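# Place an amber bottle upright under the capping head

## Task

Lift one amber bottle from the bench and set it standing upright on the light-coloured riser that sits on the capping machine's platform, directly beneath the capping head, while every other bottle stays upright.

## Robot and tools

Robot: two Piper-type 6-joint arms, left_arm and right_arm, each with a parallel two-finger gripper and a wrist camera. Fixed cameras: cam_head_left, cam_head_right, cam_high, cam_low (504x504); wrist cameras: cam_left_wrist, cam_right_wrist (672x504).

Frames. The scene frame has its origin at table-top height, midway between the two nominal bases; +z is up, +x reaches out over the table, and left_arm is on the +y side (not necessarily the left of any image). Every hand position, quaternion, velocity and target an arm reports or receives is in that arm's own base frame. Calibrated bases in the scene frame: left_arm at (-0.036, +0.299, 0) with quat_wxyz (+1.000, 0, 0, -0.017); right_arm at (-0.022, -0.288, 0) with quat_wxyz (+1.000, 0, 0, +0.020). Both bases have +z up. Fixed cameras and the table are given in the scene frame. Printed hand poses may be off by a few centimetres, more at long reach.

Gripper. Fingers point along the gripper's +z axis and close along its y axis. end_effector_position is the point between the pads, about 5 mm short of the fingertips.

The 16-number row (used by every moving tool): left_arm x, y, z, qw, qx, qy, qz, opening, then right_arm in the same eight-number order. x, y, z are an absolute position in metres and the quaternion (w first) an absolute orientation, each in that arm's base frame: a pose, not an offset. Opening runs from -1 (closed) to +1 (fully open, 0.070 m). Always send all 16 numbers even when one arm is idle; for an idle arm repeat the exact pose from the last result taken before it went idle, plus its wanted opening. Keep one fixed quaternion for an arm across rows rather than copying reported values, which drift.

execute_actions(actions, cameras): actions is a list of actions; each action is a list of 1 to 15 rows, and each row lasts one 1/30 s step. A short action repeats its final row until 15 steps are filled (0.5 s per action). Each target must lie within 0.6 m of that gripper's current position along each of its own axes, or the action is refused for both arms; if the first action fails this against the last reported state, the whole call is refused. An empty list just returns the full state. cameras: list of names; omitted, null or ["all"] gives all, [] gives none.

move(target, speed, blend, opening_speed, blocking, cameras): drives each gripper in a straight line from its Hand target to the given row (one row, or up to 15 rows as waypoints sharing 10 s; no 0.6 m limit). speed in m/s, 0.002 to 0.5, default 0.25 (rotation capped at twice that in rad/s); one value or one per waypoint. blend in metres rounds corners at intermediate waypoints; 0 stops at each. opening_speed (at least 0.2 per second on the -1..1 scale) ramps the fingers. Openings of the first target are sent immediately; later waypoints' openings are sent after all arms stop there. blocking=false returns after about 0.5 s while motion continues; a new move replaces a running one. The result adds a move: line: done, off_target, moving, held or fault, plus limits such as paced (pose clipped) or held (steps withheld). Done/off_target say nothing about contact. Paths ignore obstacles and the other arm; avoid paths passing near an arm's own base, which can flip its shoulder.

wait(seconds 0 to 10, cameras): lets time run holding commands. stop(cameras): brakes a running move. zoom_image(camera, region [x0, y0, x1, y1] in pixels, at most 504x504) enlarges the latest image of a camera. read_manual(section) gives licence text only. finished_scene(scene 1 or 2) ends the scene irreversibly; later calls in the same reply act on the next scene. If resuming from a summary, first call execute_actions with an empty list.

Controller behaviour: each step the commanded pose is clipped to 70 mm and 16 degrees from the measured pose, so one action may fall short; results show a Hand target line (omitted while within 2 mm and 1 degree) and Tool commands. Fingers need about 1 s from open to closed.

Result lines: end_effector_position/quat per arm, Joint positions (last value is measured opening in metres), grip_measured (opening on the -1..1 scale), joint torques (drive output including arm weight, noisy, positive toward larger joint value), MOTOR HOT, fault lines.

Gripping: once fingers touch, command roughly 0.05 below the grip_measured reading at contact for a full-force hold, less for a lighter hold. Pad force is about 20 N; closing fast can squeeze too hard.

Cautions: do not drop the bottle, release it while moving, knock over other bottles, or let anything leave the table. Approach slowly near contact; aiming far past a surface presses hard. A joint contact torque at its limit (21.3 N m for waist, shoulder, elbow; 7.44 N m for the three wrist joints, whose motors give only about 4 N m) stops the arm for 10 s. Keep the arms from colliding; a clearance check holds back commands that bring them too close but is not foolproof. Avoid long outstretched holds or pushing into unreachable poses: motors heat, and at 80 °C the arm goes limp for 30 to 60 s. Random brief tugs on held parts or nudges to loose objects can occur. The bottle must remain upright on the riser after release.

Each tool is called as a command line: name --argument value for each argument, lists and objects as JSON in quotes; but a table of rows of numbers goes row by row, as --pt "numbers of a row", without its own name.

## Session

execute_actions --actions '[]'

Scene clock: 0.00 s.
left_arm: end_effector_position=(+0.2484, +0.0866, +0.1761) grip_measured=+0.99 end_effector_quat_wxyz=(+0.315, -0.260, +0.896, +0.177) | right_arm: end_effector_position=(+0.0676, +0.3553, +0.1927) grip_measured=+0.99 end_effector_quat_wxyz=(-0.339, +0.721, -0.591, -0.121)
Joint positions: left_arm=[-0.138 1.07 -0.698 0.736 0.936 -1.047 0.07] | right_arm=[1.49 1.325 -0.953 -0.32 0.59 -0.075 0.07]
Joint torques (N m): no reading
Hand target: left_arm +0.2484, +0.0866, +0.1761; +0.315, -0.260, +0.896, +0.177 | right_arm +0.0676, +0.3553, +0.1927; -0.339, +0.721, -0.591, -0.121
Tool commands: left_gripper/opening=+1.0 right_gripper/opening=+1.0

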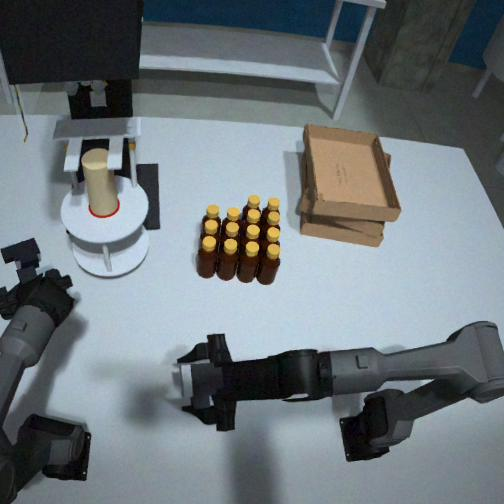

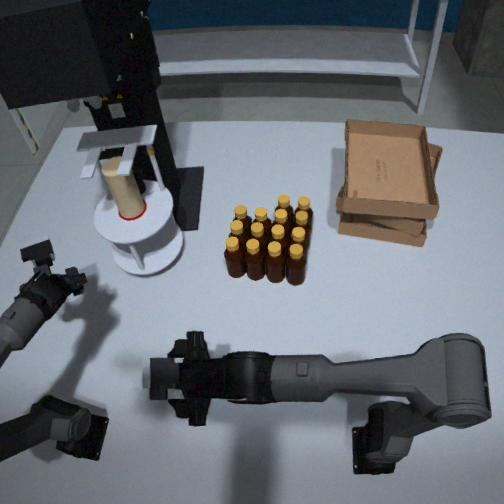

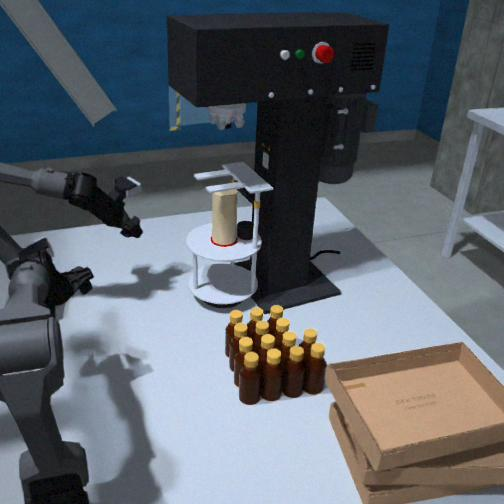

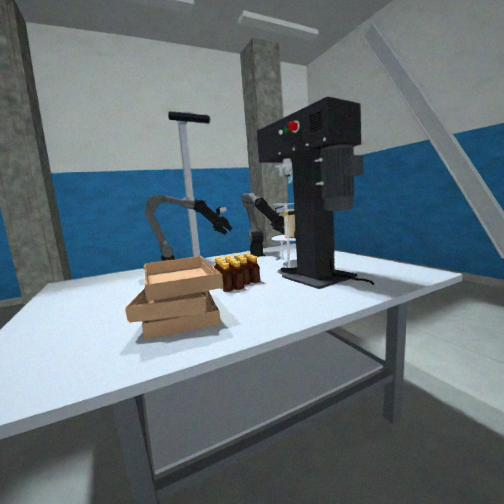

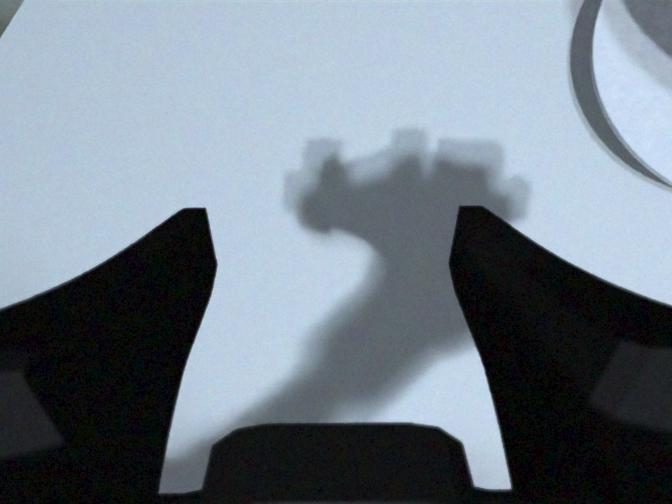

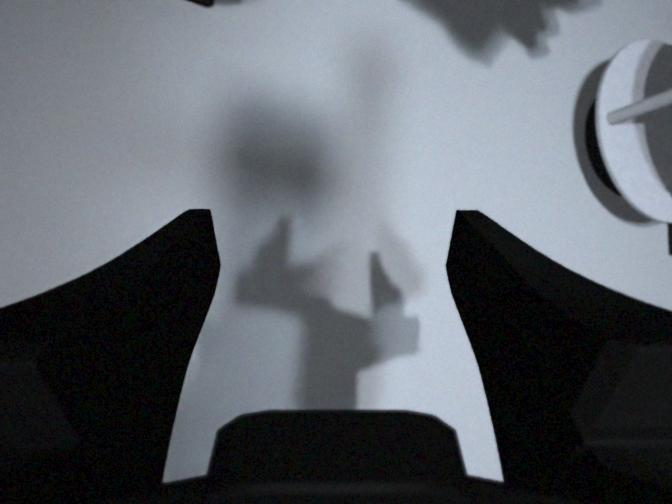

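zoom_image --camera "cam_high" --region '[150, 80, 350, 310]'

zoom_image --camera "cam_head_left" --region '[30, 60, 300, 300]'

zoom_image --camera "cam_head_right" --region '[60, 60, 330, 300]'

zoom_image --camera "cam_high" --region '[200, 290, 350, 420]'

zoom_image --camera "cam_low" --region '[190, 90, 390, 310]'

Scaled by 2.191.

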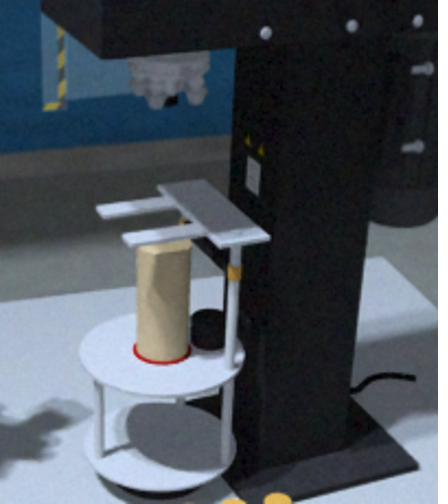

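Scaled by 1.867.

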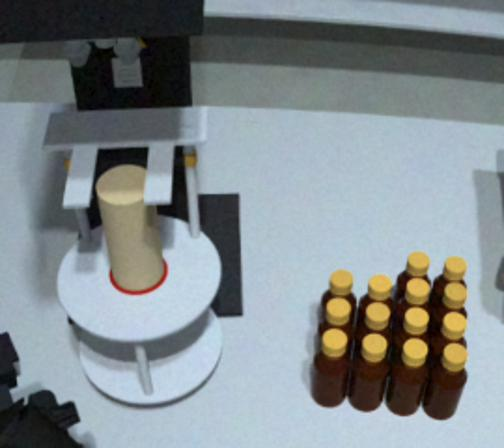

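Scaled by 1.867.

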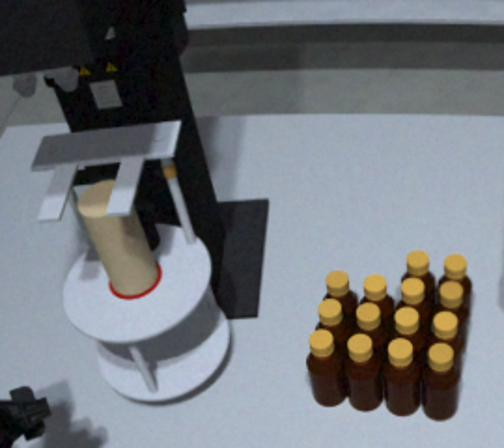

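Scaled by 3.360.

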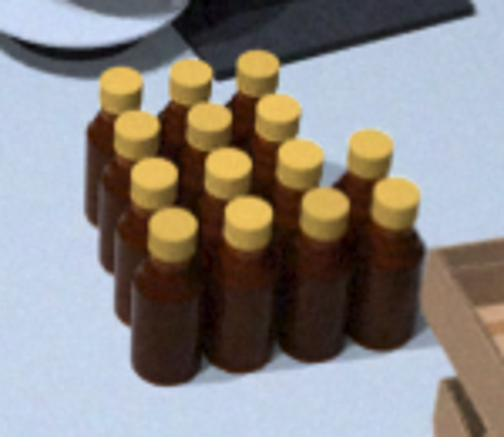

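Scaled by 2.291.

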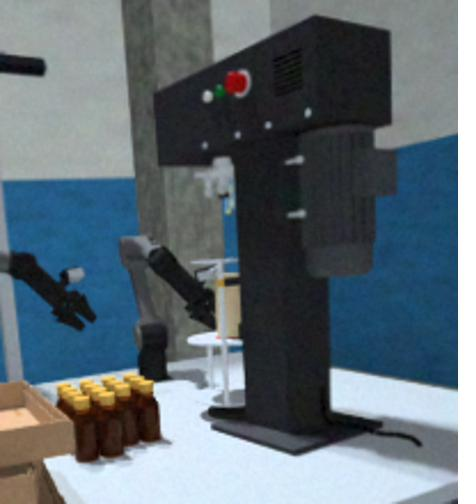

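move --target '[0.18,-0.08,0.3,0.7071,0,0.7071,0,1,0.18,0.08,0.22,0.547,-0.246,0.781,0.173,1]'

Scene clock: 56.40 s.
left_arm: end_effector_position=(+0.1804, -0.0794, +0.2998) grip_measured=+0.99 end_effector_quat_wxyz=(+0.705, +0.146, +0.678, -0.150) | right_arm: end_effector_position=(+0.1791, +0.0800, +0.2201) grip_measured=+0.99 end_effector_quat_wxyz=(+0.559, -0.238, +0.777, +0.167)
Joint positions: left_arm=[-0.483 0.223 -0.323 0.388 0.161 -0.378 0.07] | right_arm=[1.683 0.155 -0.33 -1.107 1.228 1.14 0.07]
Joint torques (N m): left_arm=[0.25 0.97 -7.71 0.04 -1.03 -0.12] | right_arm=[-0.72 4.53 -5.71 -0.76 -0.48 0.04]
Hand target: left_arm +0.1804, -0.0793, +0.3000; +0.705, +0.146, +0.678, -0.150 | right_arm +0.1791, +0.0800, +0.2200; +0.559, -0.238, +0.777, +0.167
Off the commanded pose: left_arm 0.001 m, 24 deg; orientation clipped | right_arm 0.001 m, 2 deg.
shoulder posture changed (left arm): the wrist came as close to joint 1's axis as it can, and the arm is now in the other of its two shoulder postures.
shoulder posture changed (right arm): the wrist came as close to joint 1's axis as it can, and the arm is now in the other of its two shoulder postures.
joint sent to its limit (right arm) — joint 5 (wrist pitch), upper limit. The joint targets still meet the commanded pose.
move: off_target (left_arm); limits=paced

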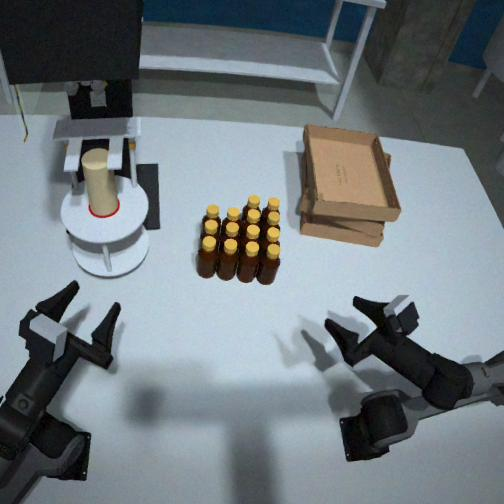

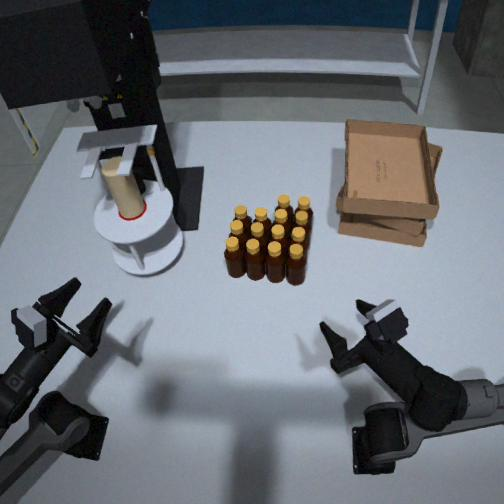

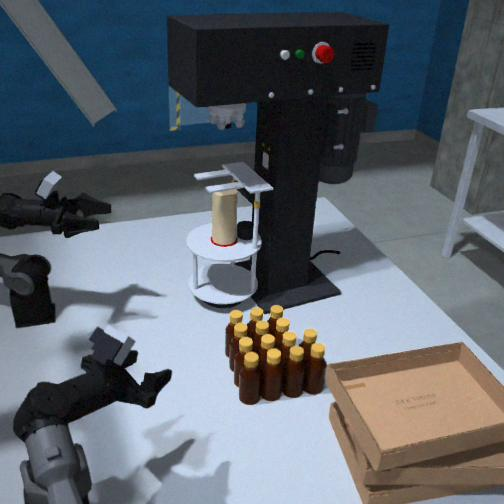

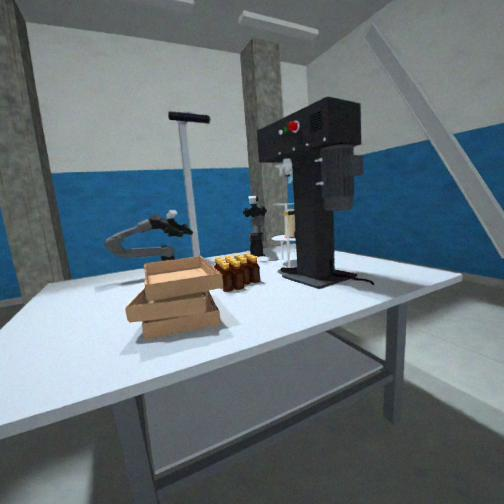

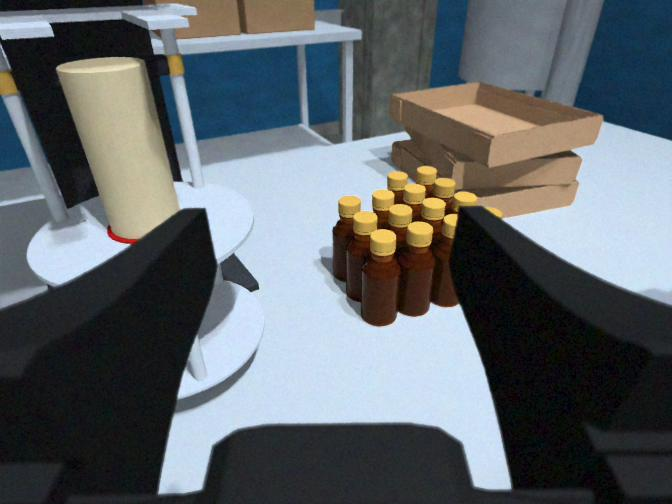

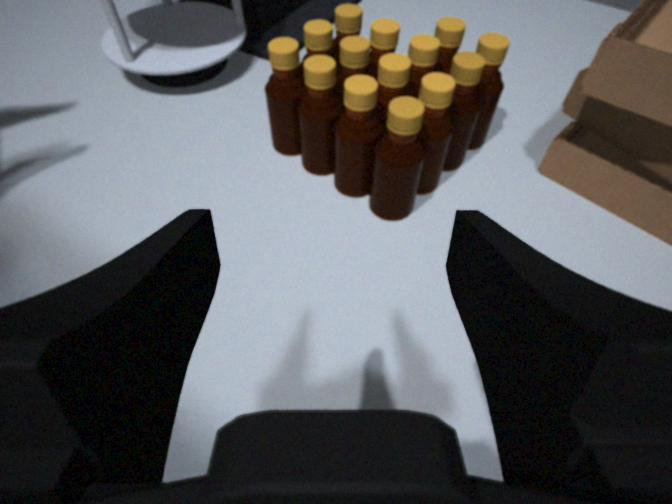

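move --target '[0.27,0.0,0.33,0.6402,0.056,0.7631,-0.0667,1,0.18,0.08,0.22,0.559,-0.238,0.777,0.167,1]'

zoom_image --camera "cam_left_wrist" --region '[200, 0, 672, 330]'

Scene clock: 82.23 s.
left_arm: end_effector_position=(+0.2701, -0.0009, +0.3300) grip_measured=+0.99 end_effector_quat_wxyz=(+0.650, -0.004, +0.760, +0.000) | right_arm: end_effector_position=(+0.1796, +0.0799, +0.2201) grip_measured=+0.99 end_effector_quat_wxyz=(+0.561, -0.237, +0.776, +0.166)
Joint positions: left_arm=[-0.044 0.667 -0.638 0.229 0.22 -0.236 0.07] | right_arm=[1.683 0.156 -0.327 -1.113 1.228 1.145 0.07]
Joint torques (N m): left_arm=[0.25 -0.66 -8.58 0.03 -0.78 -0.1] | right_arm=[0.98 4.29 -4.13 -0.91 -0.07 -0.02]
Hand target: left_arm +0.2700, -0.0006, +0.3300; +0.650, -0.004, +0.760, +0.001 | right_arm +0.1796, +0.0800, +0.2200; +0.560, -0.237, +0.776, +0.166
Off the commanded pose: left_arm 0.001 m, 10 deg | right_arm 0.000 m, 0 deg.
shoulder posture changed (left arm): the wrist came as close to joint 1's axis as it can, and the arm is now in the other of its two shoulder postures.
joint sent to its limit (right arm) — joint 5 (wrist pitch), upper limit. The joint targets still meet the commanded pose.
move: off_target (left_arm)

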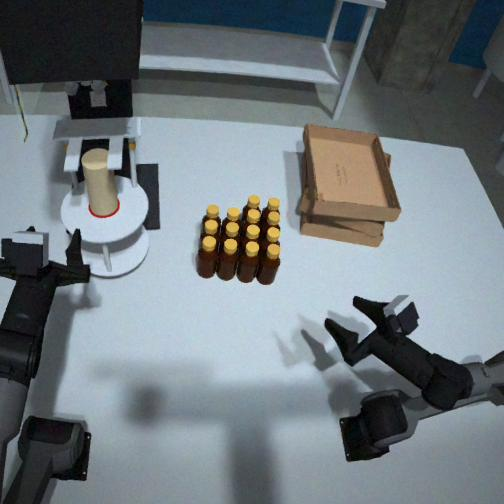

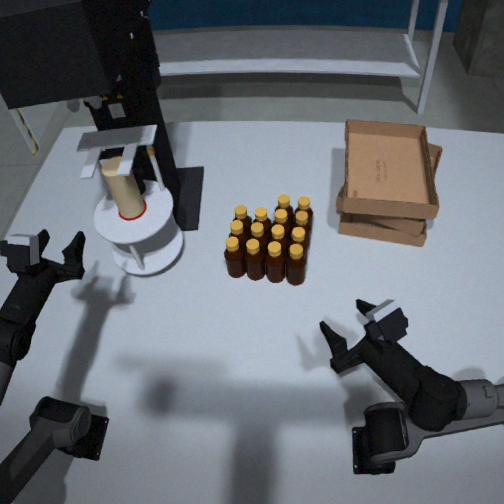

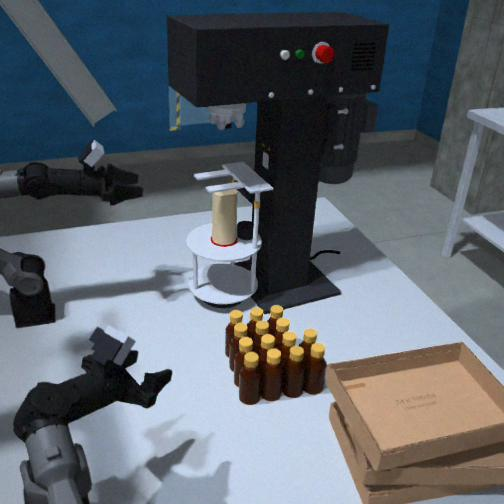

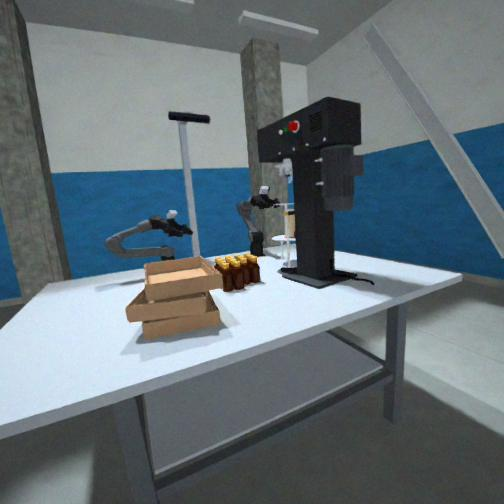

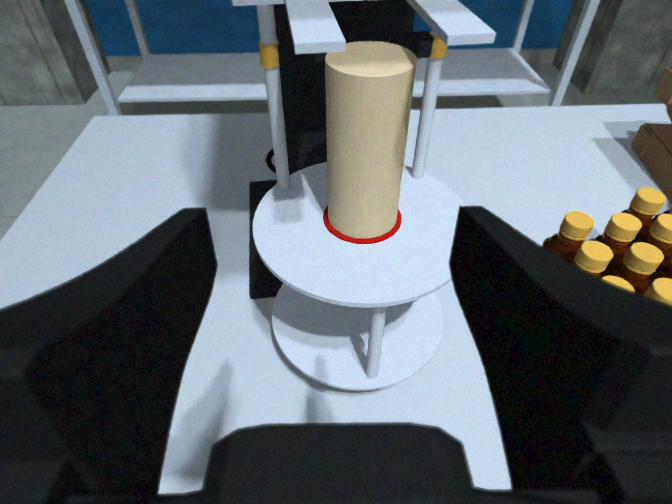

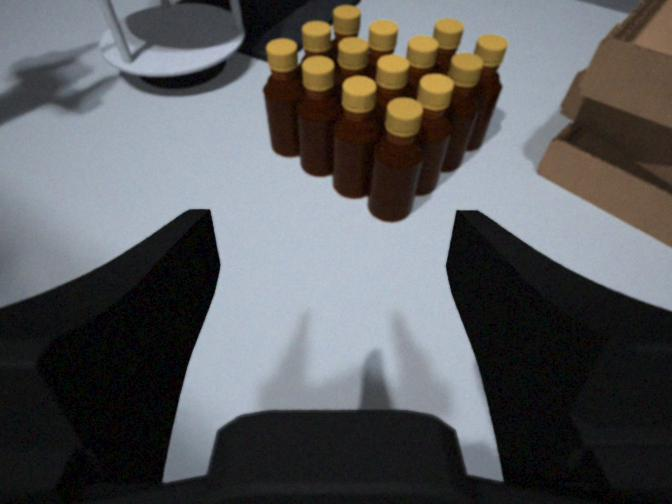

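Scaled by 1.068.

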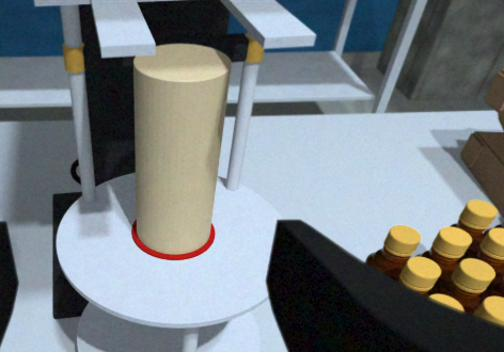

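move --target '[0.27,0.02,0.28,0.793,0,0.609,0,1,0.18,0.08,0.22,0.559,-0.238,0.777,0.167,1]' --cameras '["cam_left_wrist"]'

zoom_image --camera "cam_left_wrist" --region '[200, 0, 672, 330]'

Scene clock: 145.97 s.
left_arm: end_effector_position=(+0.2699, +0.0200, +0.2798) grip_measured=+0.99 end_effector_quat_wxyz=(+0.793, +0.000, +0.609, +0.000) | right_arm: end_effector_position=(+0.1796, +0.0799, +0.2201) grip_measured=+0.99 end_effector_quat_wxyz=(+0.561, -0.237, +0.776, +0.166)
Joint positions: left_arm=[0.345 0.892 -0.107 0.396 -1.01 -0.311 0.07] | right_arm=[1.683 0.156 -0.327 -1.113 1.228 1.145 0.07]
Joint torques (N m): left_arm=[-0.51 -0.84 -6.66 -0.38 -1 0.03] | right_arm=[0.59 3.69 -4.29 -0.91 -0.19 -0.02]
Off the commanded pose: left_arm 0.000 m, 0 deg | right_arm 0.000 m, 0 deg.
joint sent to its limit (right arm) — joint 5 (wrist pitch), upper limit. The joint targets still meet the commanded pose.
move: done
Images, in order: cam_left_wrist.

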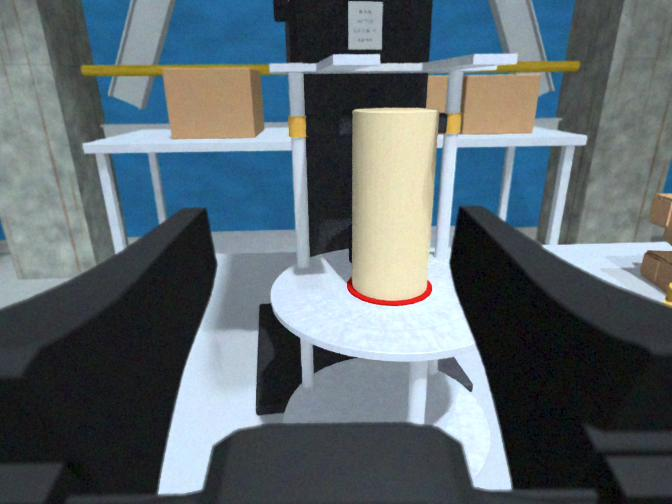

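Scaled by 1.068.

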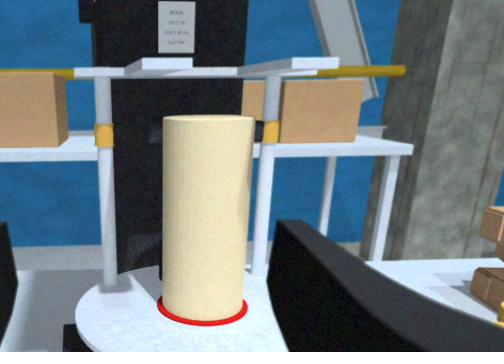

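move --target '[0.27,0.02,0.28,0.793,0,0.609,0,1,0.23,0.25,0.28,0.750,-0.250,0.451,0.416,1]' --cameras '["cam_right_wrist","cam_head_left"]'

Scene clock: 200.10 s.
left_arm: end_effector_position=(+0.2699, +0.0202, +0.2799) grip_measured=+0.99 end_effector_quat_wxyz=(+0.793, +0.000, +0.609, +0.000) | right_arm: end_effector_position=(+0.2298, +0.2501, +0.2801) grip_measured=+0.99 end_effector_quat_wxyz=(+0.563, -0.292, +0.734, +0.244)
Joint positions: left_arm=[0.345 0.892 -0.107 0.395 -1.01 -0.311 0.07] | right_arm=[0.896 0.991 -0.634 -1.751 0.106 1.81 0.07]
Joint torques (N m): left_arm=[-1.51 -0.63 -7.63 -0.39 -0.94 0.03] | right_arm=[-0.03 -1.96 -6.39 -0.08 0.1 -0.17]
Hand target: left_arm +0.2700, +0.0200, +0.2800; +0.793, +0.000, +0.609, +0.000 | right_arm +0.2298, +0.2500, +0.2804; +0.563, -0.291, +0.733, +0.245
Off the commanded pose: left_arm 0.000 m, 0 deg | right_arm 0.000 m, 44 deg; orientation clipped.
shoulder posture changed (right arm): the wrist came as close to joint 1's axis as it can, and the arm is now in the other of its two shoulder postures.
joint sent to its limit (right arm) — joint 4 (forearm roll), lower limit. The joint targets are off in orientation, not in position.
move: off_target (right_arm); limits=paced
Images, in order: cam_head_left, cam_right_wrist.

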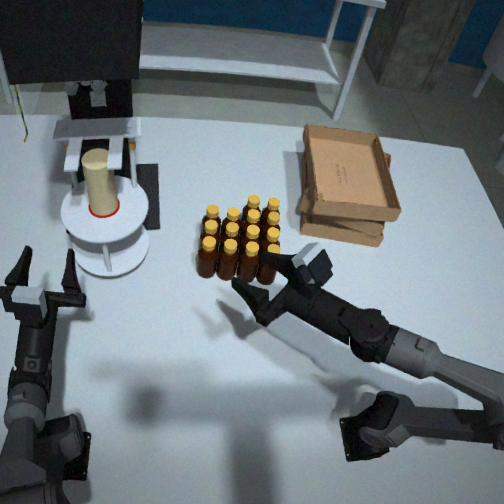

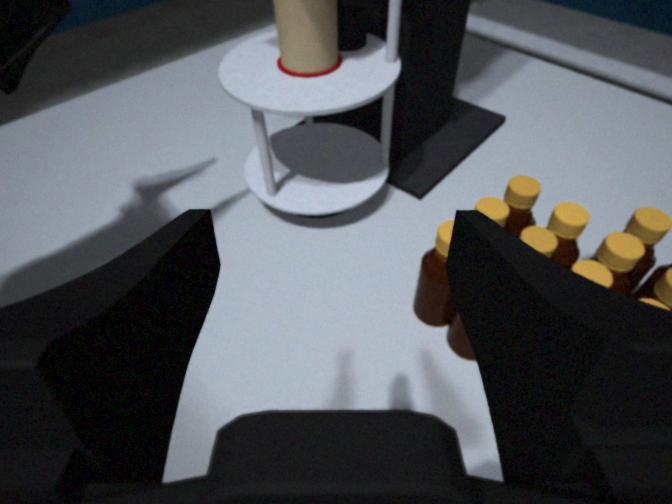

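move --pt "0.27 0.02 0.28 0.563 0.304 0.733 -0.233 1 0.2 0.0 0.26 0.383 0 0.924 0 1" --pt "0.29 -0.12 0.17 0.563 0.304 0.733 -0.233 1 0.2 0.0 0.26 0.383 0 0.924 0 1" --cameras '["cam_left_wrist","cam_head_left","cam_high"]' --blend 0.03

Scene clock: 211.13 s.
left_arm: end_effector_position=(+0.2902, -0.1199, +0.1703) grip_measured=+0.99 end_effector_quat_wxyz=(+0.563, +0.304, +0.732, -0.232) | right_arm: end_effector_position=(+0.1999, +0.0000, +0.2600) grip_measured=+0.99 end_effector_quat_wxyz=(+0.383, +0.000, +0.924, +0.000)
Joint positions: left_arm=[0.223 1.31 -0.348 1.297 -1.014 -0.691 0.07] | right_arm=[0 0.687 -0.856 -0.001 1.042 0 0.07]
Joint torques (N m): left_arm=[-0.53 -3.02 -4.35 -0.41 -0.86 -0.07] | right_arm=[-0.21 1.87 -6.31 0.05 -0.76 -0.15]
Off the commanded pose: left_arm 0.000 m, 0 deg | right_arm 0.000 m, 0 deg.
move: done; limits=paced
Images, in order: cam_head_left, cam_high, cam_left_wrist.

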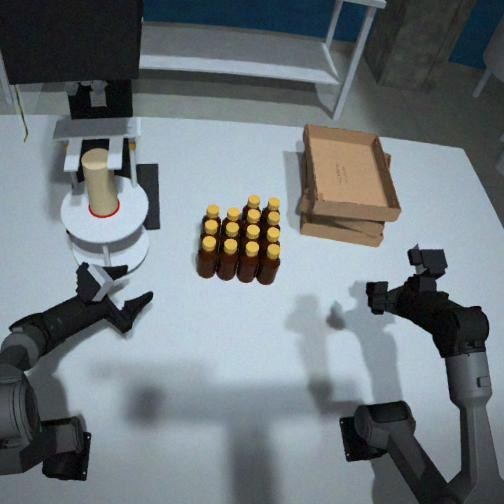

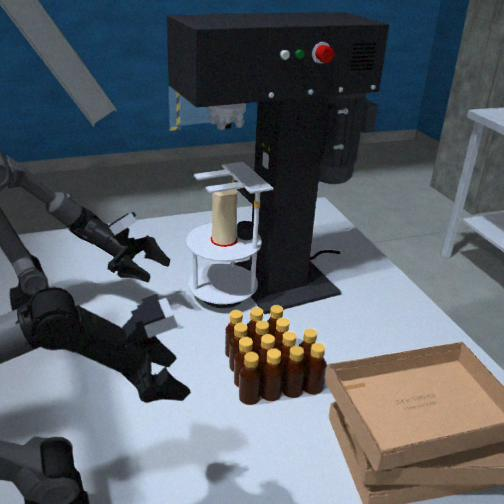

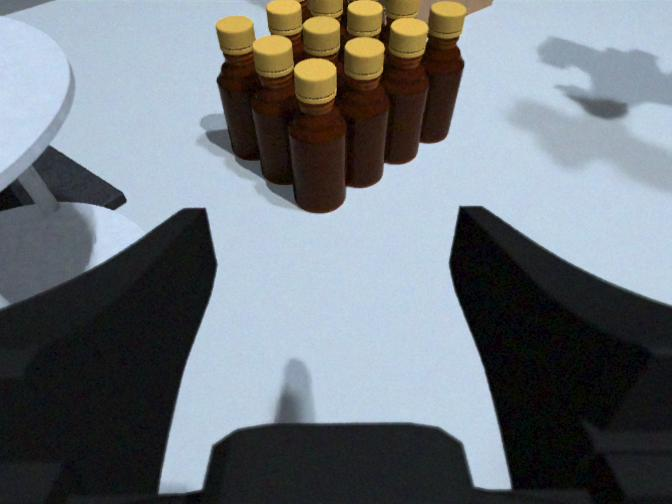

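move --target '[0.363,-0.179,0.12,0.594,0.293,0.708,-0.246,1,0.2,0.0,0.26,0.383,0,0.924,0,1]' --cameras '["cam_left_wrist","cam_head_left","cam_high","cam_head_right"]'

zoom_image --camera "cam_high" --region '[100, 270, 340, 430]'

Scene clock: 236.77 s.
left_arm: end_effector_position=(+0.3629, -0.1792, +0.1199) grip_measured=+0.99 end_effector_quat_wxyz=(+0.594, +0.293, +0.708, -0.246) | right_arm: end_effector_position=(+0.1999, +0.0000, +0.2600) grip_measured=+0.99 end_effector_quat_wxyz=(+0.383, +0.000, +0.924, +0.000)
Joint positions: left_arm=[-0.118 1.815 -0.496 0.737 -1.136 -0.229 0.07] | right_arm=[0 0.687 -0.856 -0.001 1.042 0 0.07]
Joint torques (N m): left_arm=[-0.26 -6.37 -4.41 -0.18 -0.76 -0.07] | right_arm=[-0.41 1.94 -6.01 0.06 -0.79 -0.17]
Off the commanded pose: left_arm 0.000 m, 0 deg | right_arm 0.000 m, 0 deg.
move: done
Images, in order: cam_head_left, cam_head_right, cam_high, cam_left_wrist.

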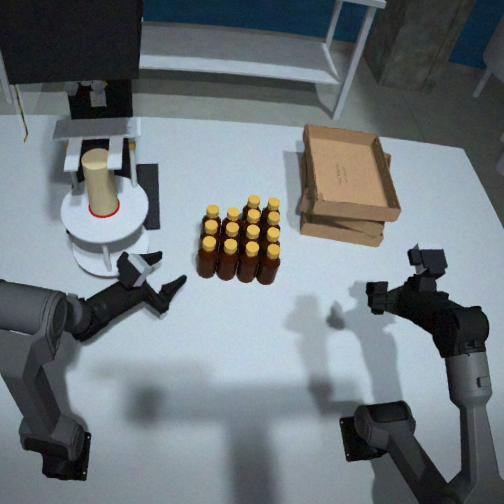

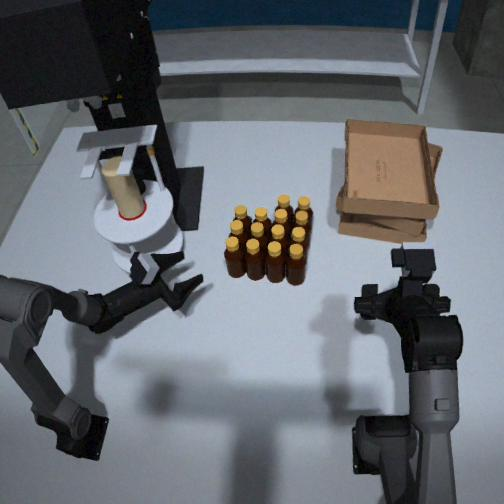

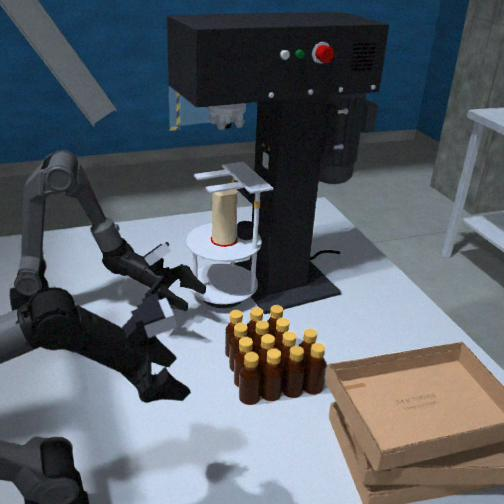

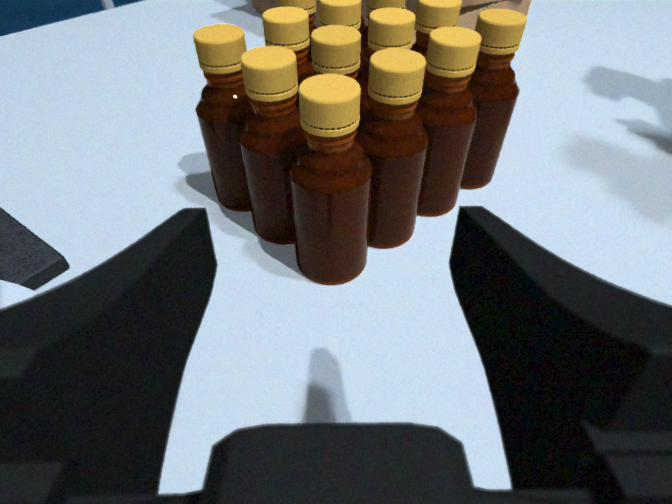

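Scaled by 2.100.

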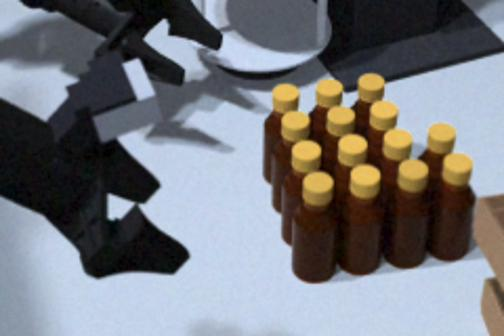

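move --pt "0.365 -0.181 0.057 0.618 0.284 0.686 -0.256 0.7 0.2 0.0 0.26 0.383 0 0.924 0 1" --pt "0.395 -0.211 0.056 0.618 0.284 0.686 -0.256 0.7 0.2 0.0 0.26 0.383 0 0.924 0 1" --speed 0.15 --cameras '["cam_left_wrist","cam_head_left"]'

zoom_image --camera "cam_head_left" --region '[130, 180, 300, 320]'

Scene clock: 286.43 s.
left_arm: end_effector_position=(+0.3954, -0.2116, +0.0563) grip_measured=+0.70 end_effector_quat_wxyz=(+0.584, +0.298, +0.714, -0.245) | right_arm: end_effector_position=(+0.1999, +0.0000, +0.2600) grip_measured=+0.99 end_effector_quat_wxyz=(+0.383, +0.000, +0.924, +0.000)
Joint positions: left_arm=[-0.23 2.126 -0.652 0.591 -1.218 -0.105 0.059] | right_arm=[0 0.687 -0.856 -0.001 1.042 0 0.07]
Joint torques (N m): left_arm=[0.29 -7.91 -2.35 -0.04 -1 0.03] | right_arm=[-0.15 1.53 -6.26 0.04 -0.89 -0.11]
Hand target: left_arm +0.3952, -0.2111, +0.0563; +0.584, +0.298, +0.714, -0.245 | right_arm +0.2000, +0.0000, +0.2600; +0.383, +0.000, +0.924, +0.000
Off the commanded pose: left_arm 0.001 m, 5 deg | right_arm 0.000 m, 0 deg.
joint sent to its limit (left arm) — joint 5 (wrist pitch), lower limit. The joint targets are off in orientation, not in position.
move: off_target (left_arm)
Images, in order: cam_head_left, cam_left_wrist.

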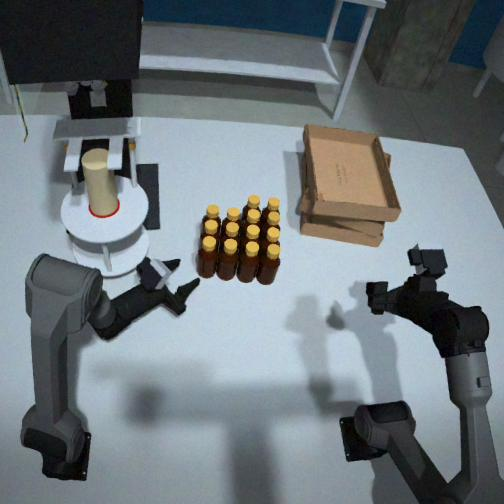

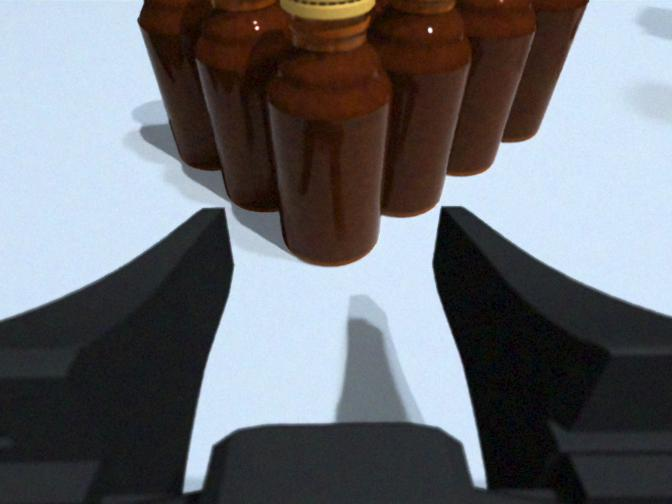

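Scaled by 2.965.

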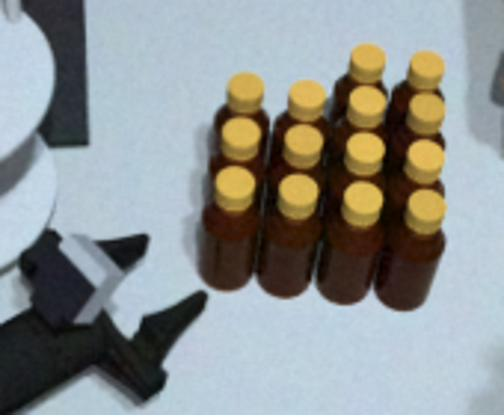

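move --pt "0.4194 -0.2356 0.056 0.594 0.293 0.708 -0.246 0.7 0.2 0.0 0.26 0.383 0 0.924 0 1" --pt "0.4194 -0.2356 0.056 0.594 0.293 0.708 -0.246 0.05 0.2 0.0 0.26 0.383 0 0.924 0 1" --speed 0.08 --opening_speed 0.8 --cameras '["cam_left_wrist","cam_head_left"]'

Scene clock: 301.37 s.
left_arm: end_effector_position=(+0.4193, -0.2357, +0.0557) grip_measured=+0.05 end_effector_quat_wxyz=(+0.594, +0.293, +0.708, -0.246) | right_arm: end_effector_position=(+0.1999, +0.0000, +0.2600) grip_measured=+0.99 end_effector_quat_wxyz=(+0.383, +0.000, +0.924, +0.000)
Joint positions: left_arm=[-0.298 2.183 -0.774 0.522 -1.177 -0.126 0.037] | right_arm=[0 0.687 -0.856 -0.001 1.042 0 0.07]
Joint torques (N m): left_arm=[0.29 -8.54 -2.86 -0.1 -1.08 0.03] | right_arm=[-0.47 1.77 -5.78 -0.02 -0.96 -0.1]
Off the commanded pose: left_arm 0.000 m, 0 deg | right_arm 0.000 m, 0 deg.
move: done
Images, in order: cam_head_left, cam_left_wrist.

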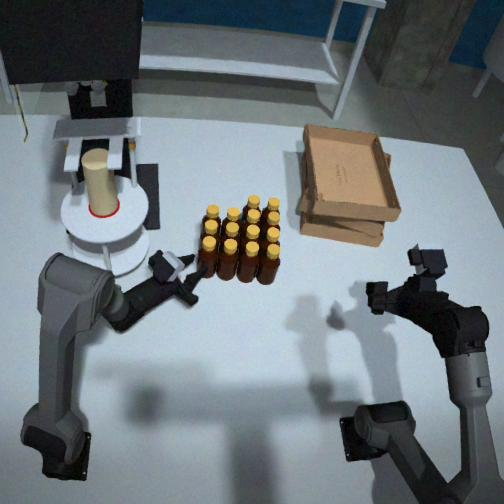

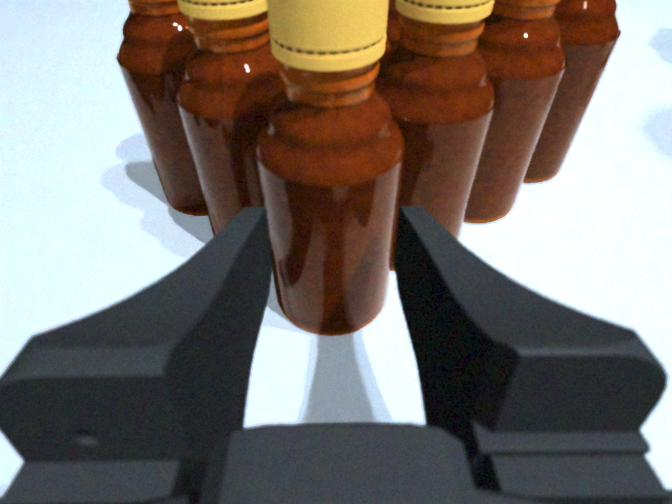

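move --target '[0.4194,-0.2356,0.056,0.594,0.293,0.708,-0.246,-0.2,0.2,0.0,0.26,0.383,0,0.924,0,1]' --opening_speed 0.4 --cameras '["cam_left_wrist"]'

Scene clock: 308.60 s.
left_arm: end_effector_position=(+0.4193, -0.2357, +0.0557) grip_measured=-0.20 end_effector_quat_wxyz=(+0.594, +0.293, +0.708, -0.246) | right_arm: end_effector_position=(+0.1999, +0.0000, +0.2600) grip_measured=+0.99 end_effector_quat_wxyz=(+0.383, +0.000, +0.924, +0.000)
Joint positions: left_arm=[-0.298 2.183 -0.774 0.522 -1.177 -0.126 0.028] | right_arm=[0 0.687 -0.856 -0.001 1.042 0 0.07]
Joint torques (N m): left_arm=[0.38 -8.44 -2.83 -0.12 -1.03 0.03] | right_arm=[-0.37 1.64 -6.06 -0.04 -1.04 -0.18]
Off the commanded pose: left_arm 0.000 m, 0 deg | right_arm 0.000 m, 0 deg.
move: done
Images, in order: cam_left_wrist.

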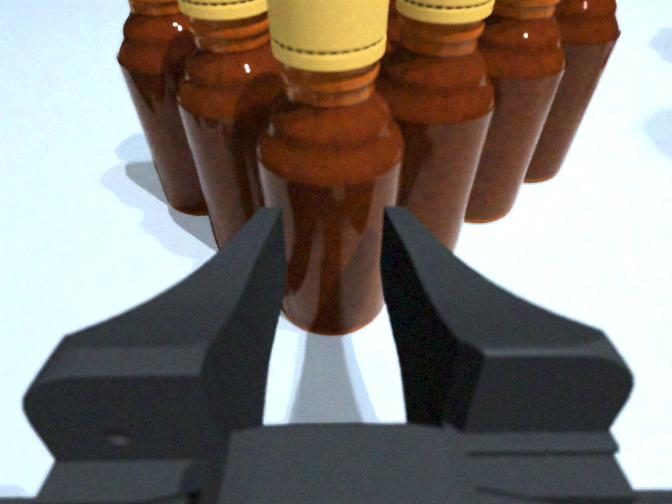

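move --pt "0.4194 -0.2356 0.056 0.594 0.293 0.708 -0.246 0.75 0.2 0.0 0.26 0.383 0 0.924 0 1" --pt "0.4334 -0.2496 0.056 0.594 0.293 0.708 -0.246 0.75 0.2 0.0 0.26 0.383 0 0.924 0 1" --speed 0.06 --cameras '["cam_left_wrist","cam_head_left","cam_high"]'

zoom_image --camera "cam_high" --region '[150, 270, 350, 430]'

zoom_image --camera "cam_head_left" --region '[130, 190, 290, 310]'

Scene clock: 321.20 s.
left_arm: end_effector_position=(+0.4337, -0.2498, +0.0562) grip_measured=+0.75 end_effector_quat_wxyz=(+0.594, +0.293, +0.708, -0.246) | right_arm: end_effector_position=(+0.1999, +0.0000, +0.2600) grip_measured=+0.99 end_effector_quat_wxyz=(+0.383, +0.000, +0.924, +0.000)
Joint positions: left_arm=[-0.329 2.206 -0.853 0.501 -1.126 -0.146 0.061] | right_arm=[0 0.687 -0.856 -0.001 1.042 0 0.07]
Joint torques (N m): left_arm=[-0.96 -7.97 -3.22 -0.26 -1.04 -0.01] | right_arm=[-0.53 1.86 -5.88 -0.1 -1 -0.2]
Off the commanded pose: left_arm 0.000 m, 0 deg | right_arm 0.000 m, 0 deg.
move: done
Images, in order: cam_head_left, cam_high, cam_left_wrist.

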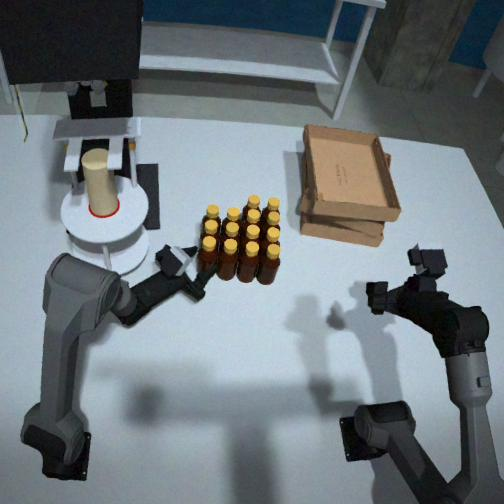

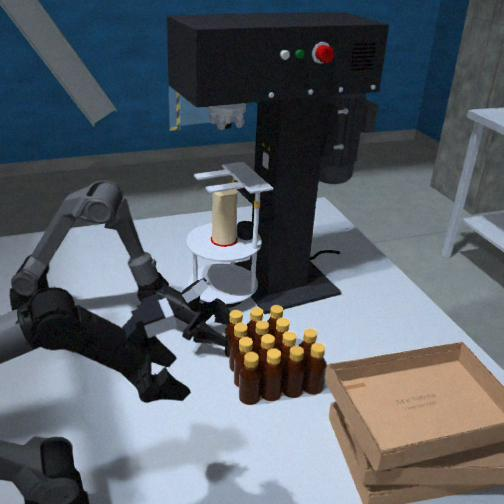

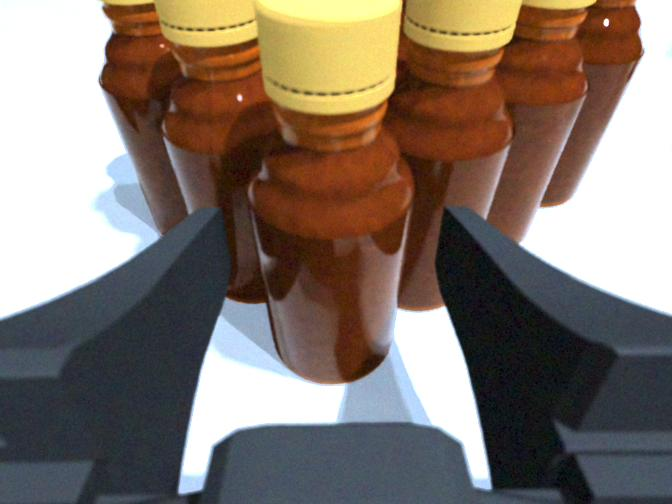

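Scaled by 2.520.

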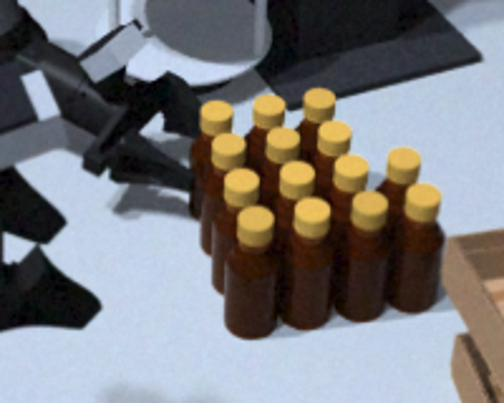

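Scaled by 3.150.

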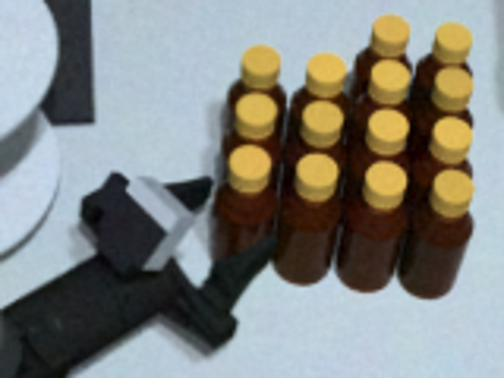

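move --pt "0.441 -0.257 0.056 0.594 0.293 0.708 -0.246 0.75 0.2 0.0 0.26 0.383 0 0.924 0 1" --pt "0.441 -0.257 0.056 0.594 0.293 0.708 -0.246 -0.1 0.2 0.0 0.26 0.383 0 0.924 0 1" --speed 0.05 --opening_speed 0.5 --cameras '["cam_left_wrist","cam_head_left"]'

Scene clock: 336.10 s.
left_arm: end_effector_position=(+0.4414, -0.2568, +0.0563) grip_measured=+0.30 end_effector_quat_wxyz=(+0.594, +0.293, +0.708, -0.246) | right_arm: end_effector_position=(+0.1999, +0.0000, +0.2600) grip_measured=+0.99 end_effector_quat_wxyz=(+0.383, +0.000, +0.924, +0.000)
Joint positions: left_arm=[-0.343 2.22 -0.896 0.492 -1.098 -0.157 0.046] | right_arm=[0 0.687 -0.856 -0.001 1.042 0 0.07]
Joint torques (N m): left_arm=[-1.39 -8.1 -3.17 0.17 -0.82 0] | right_arm=[0.06 1.88 -5.96 -0.15 -0.96 -0.11]
Off the commanded pose: left_arm 0.001 m, 0 deg | right_arm 0.000 m, 0 deg.
move: done
Images, in order: cam_head_left, cam_left_wrist.

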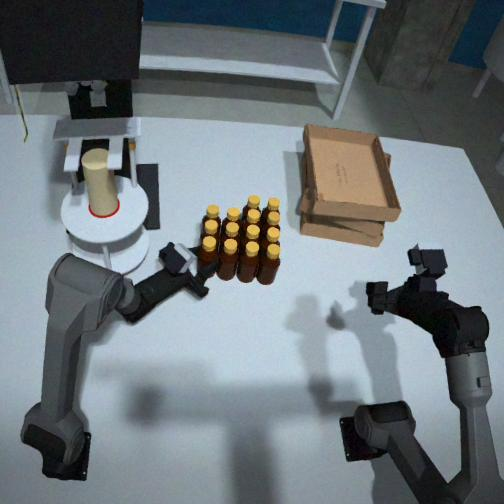

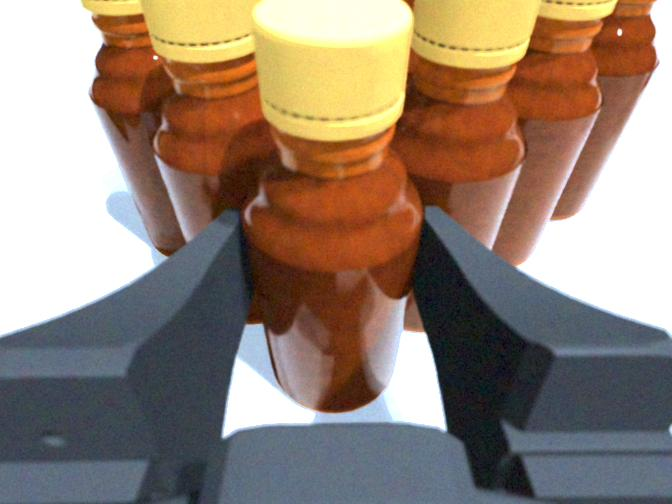

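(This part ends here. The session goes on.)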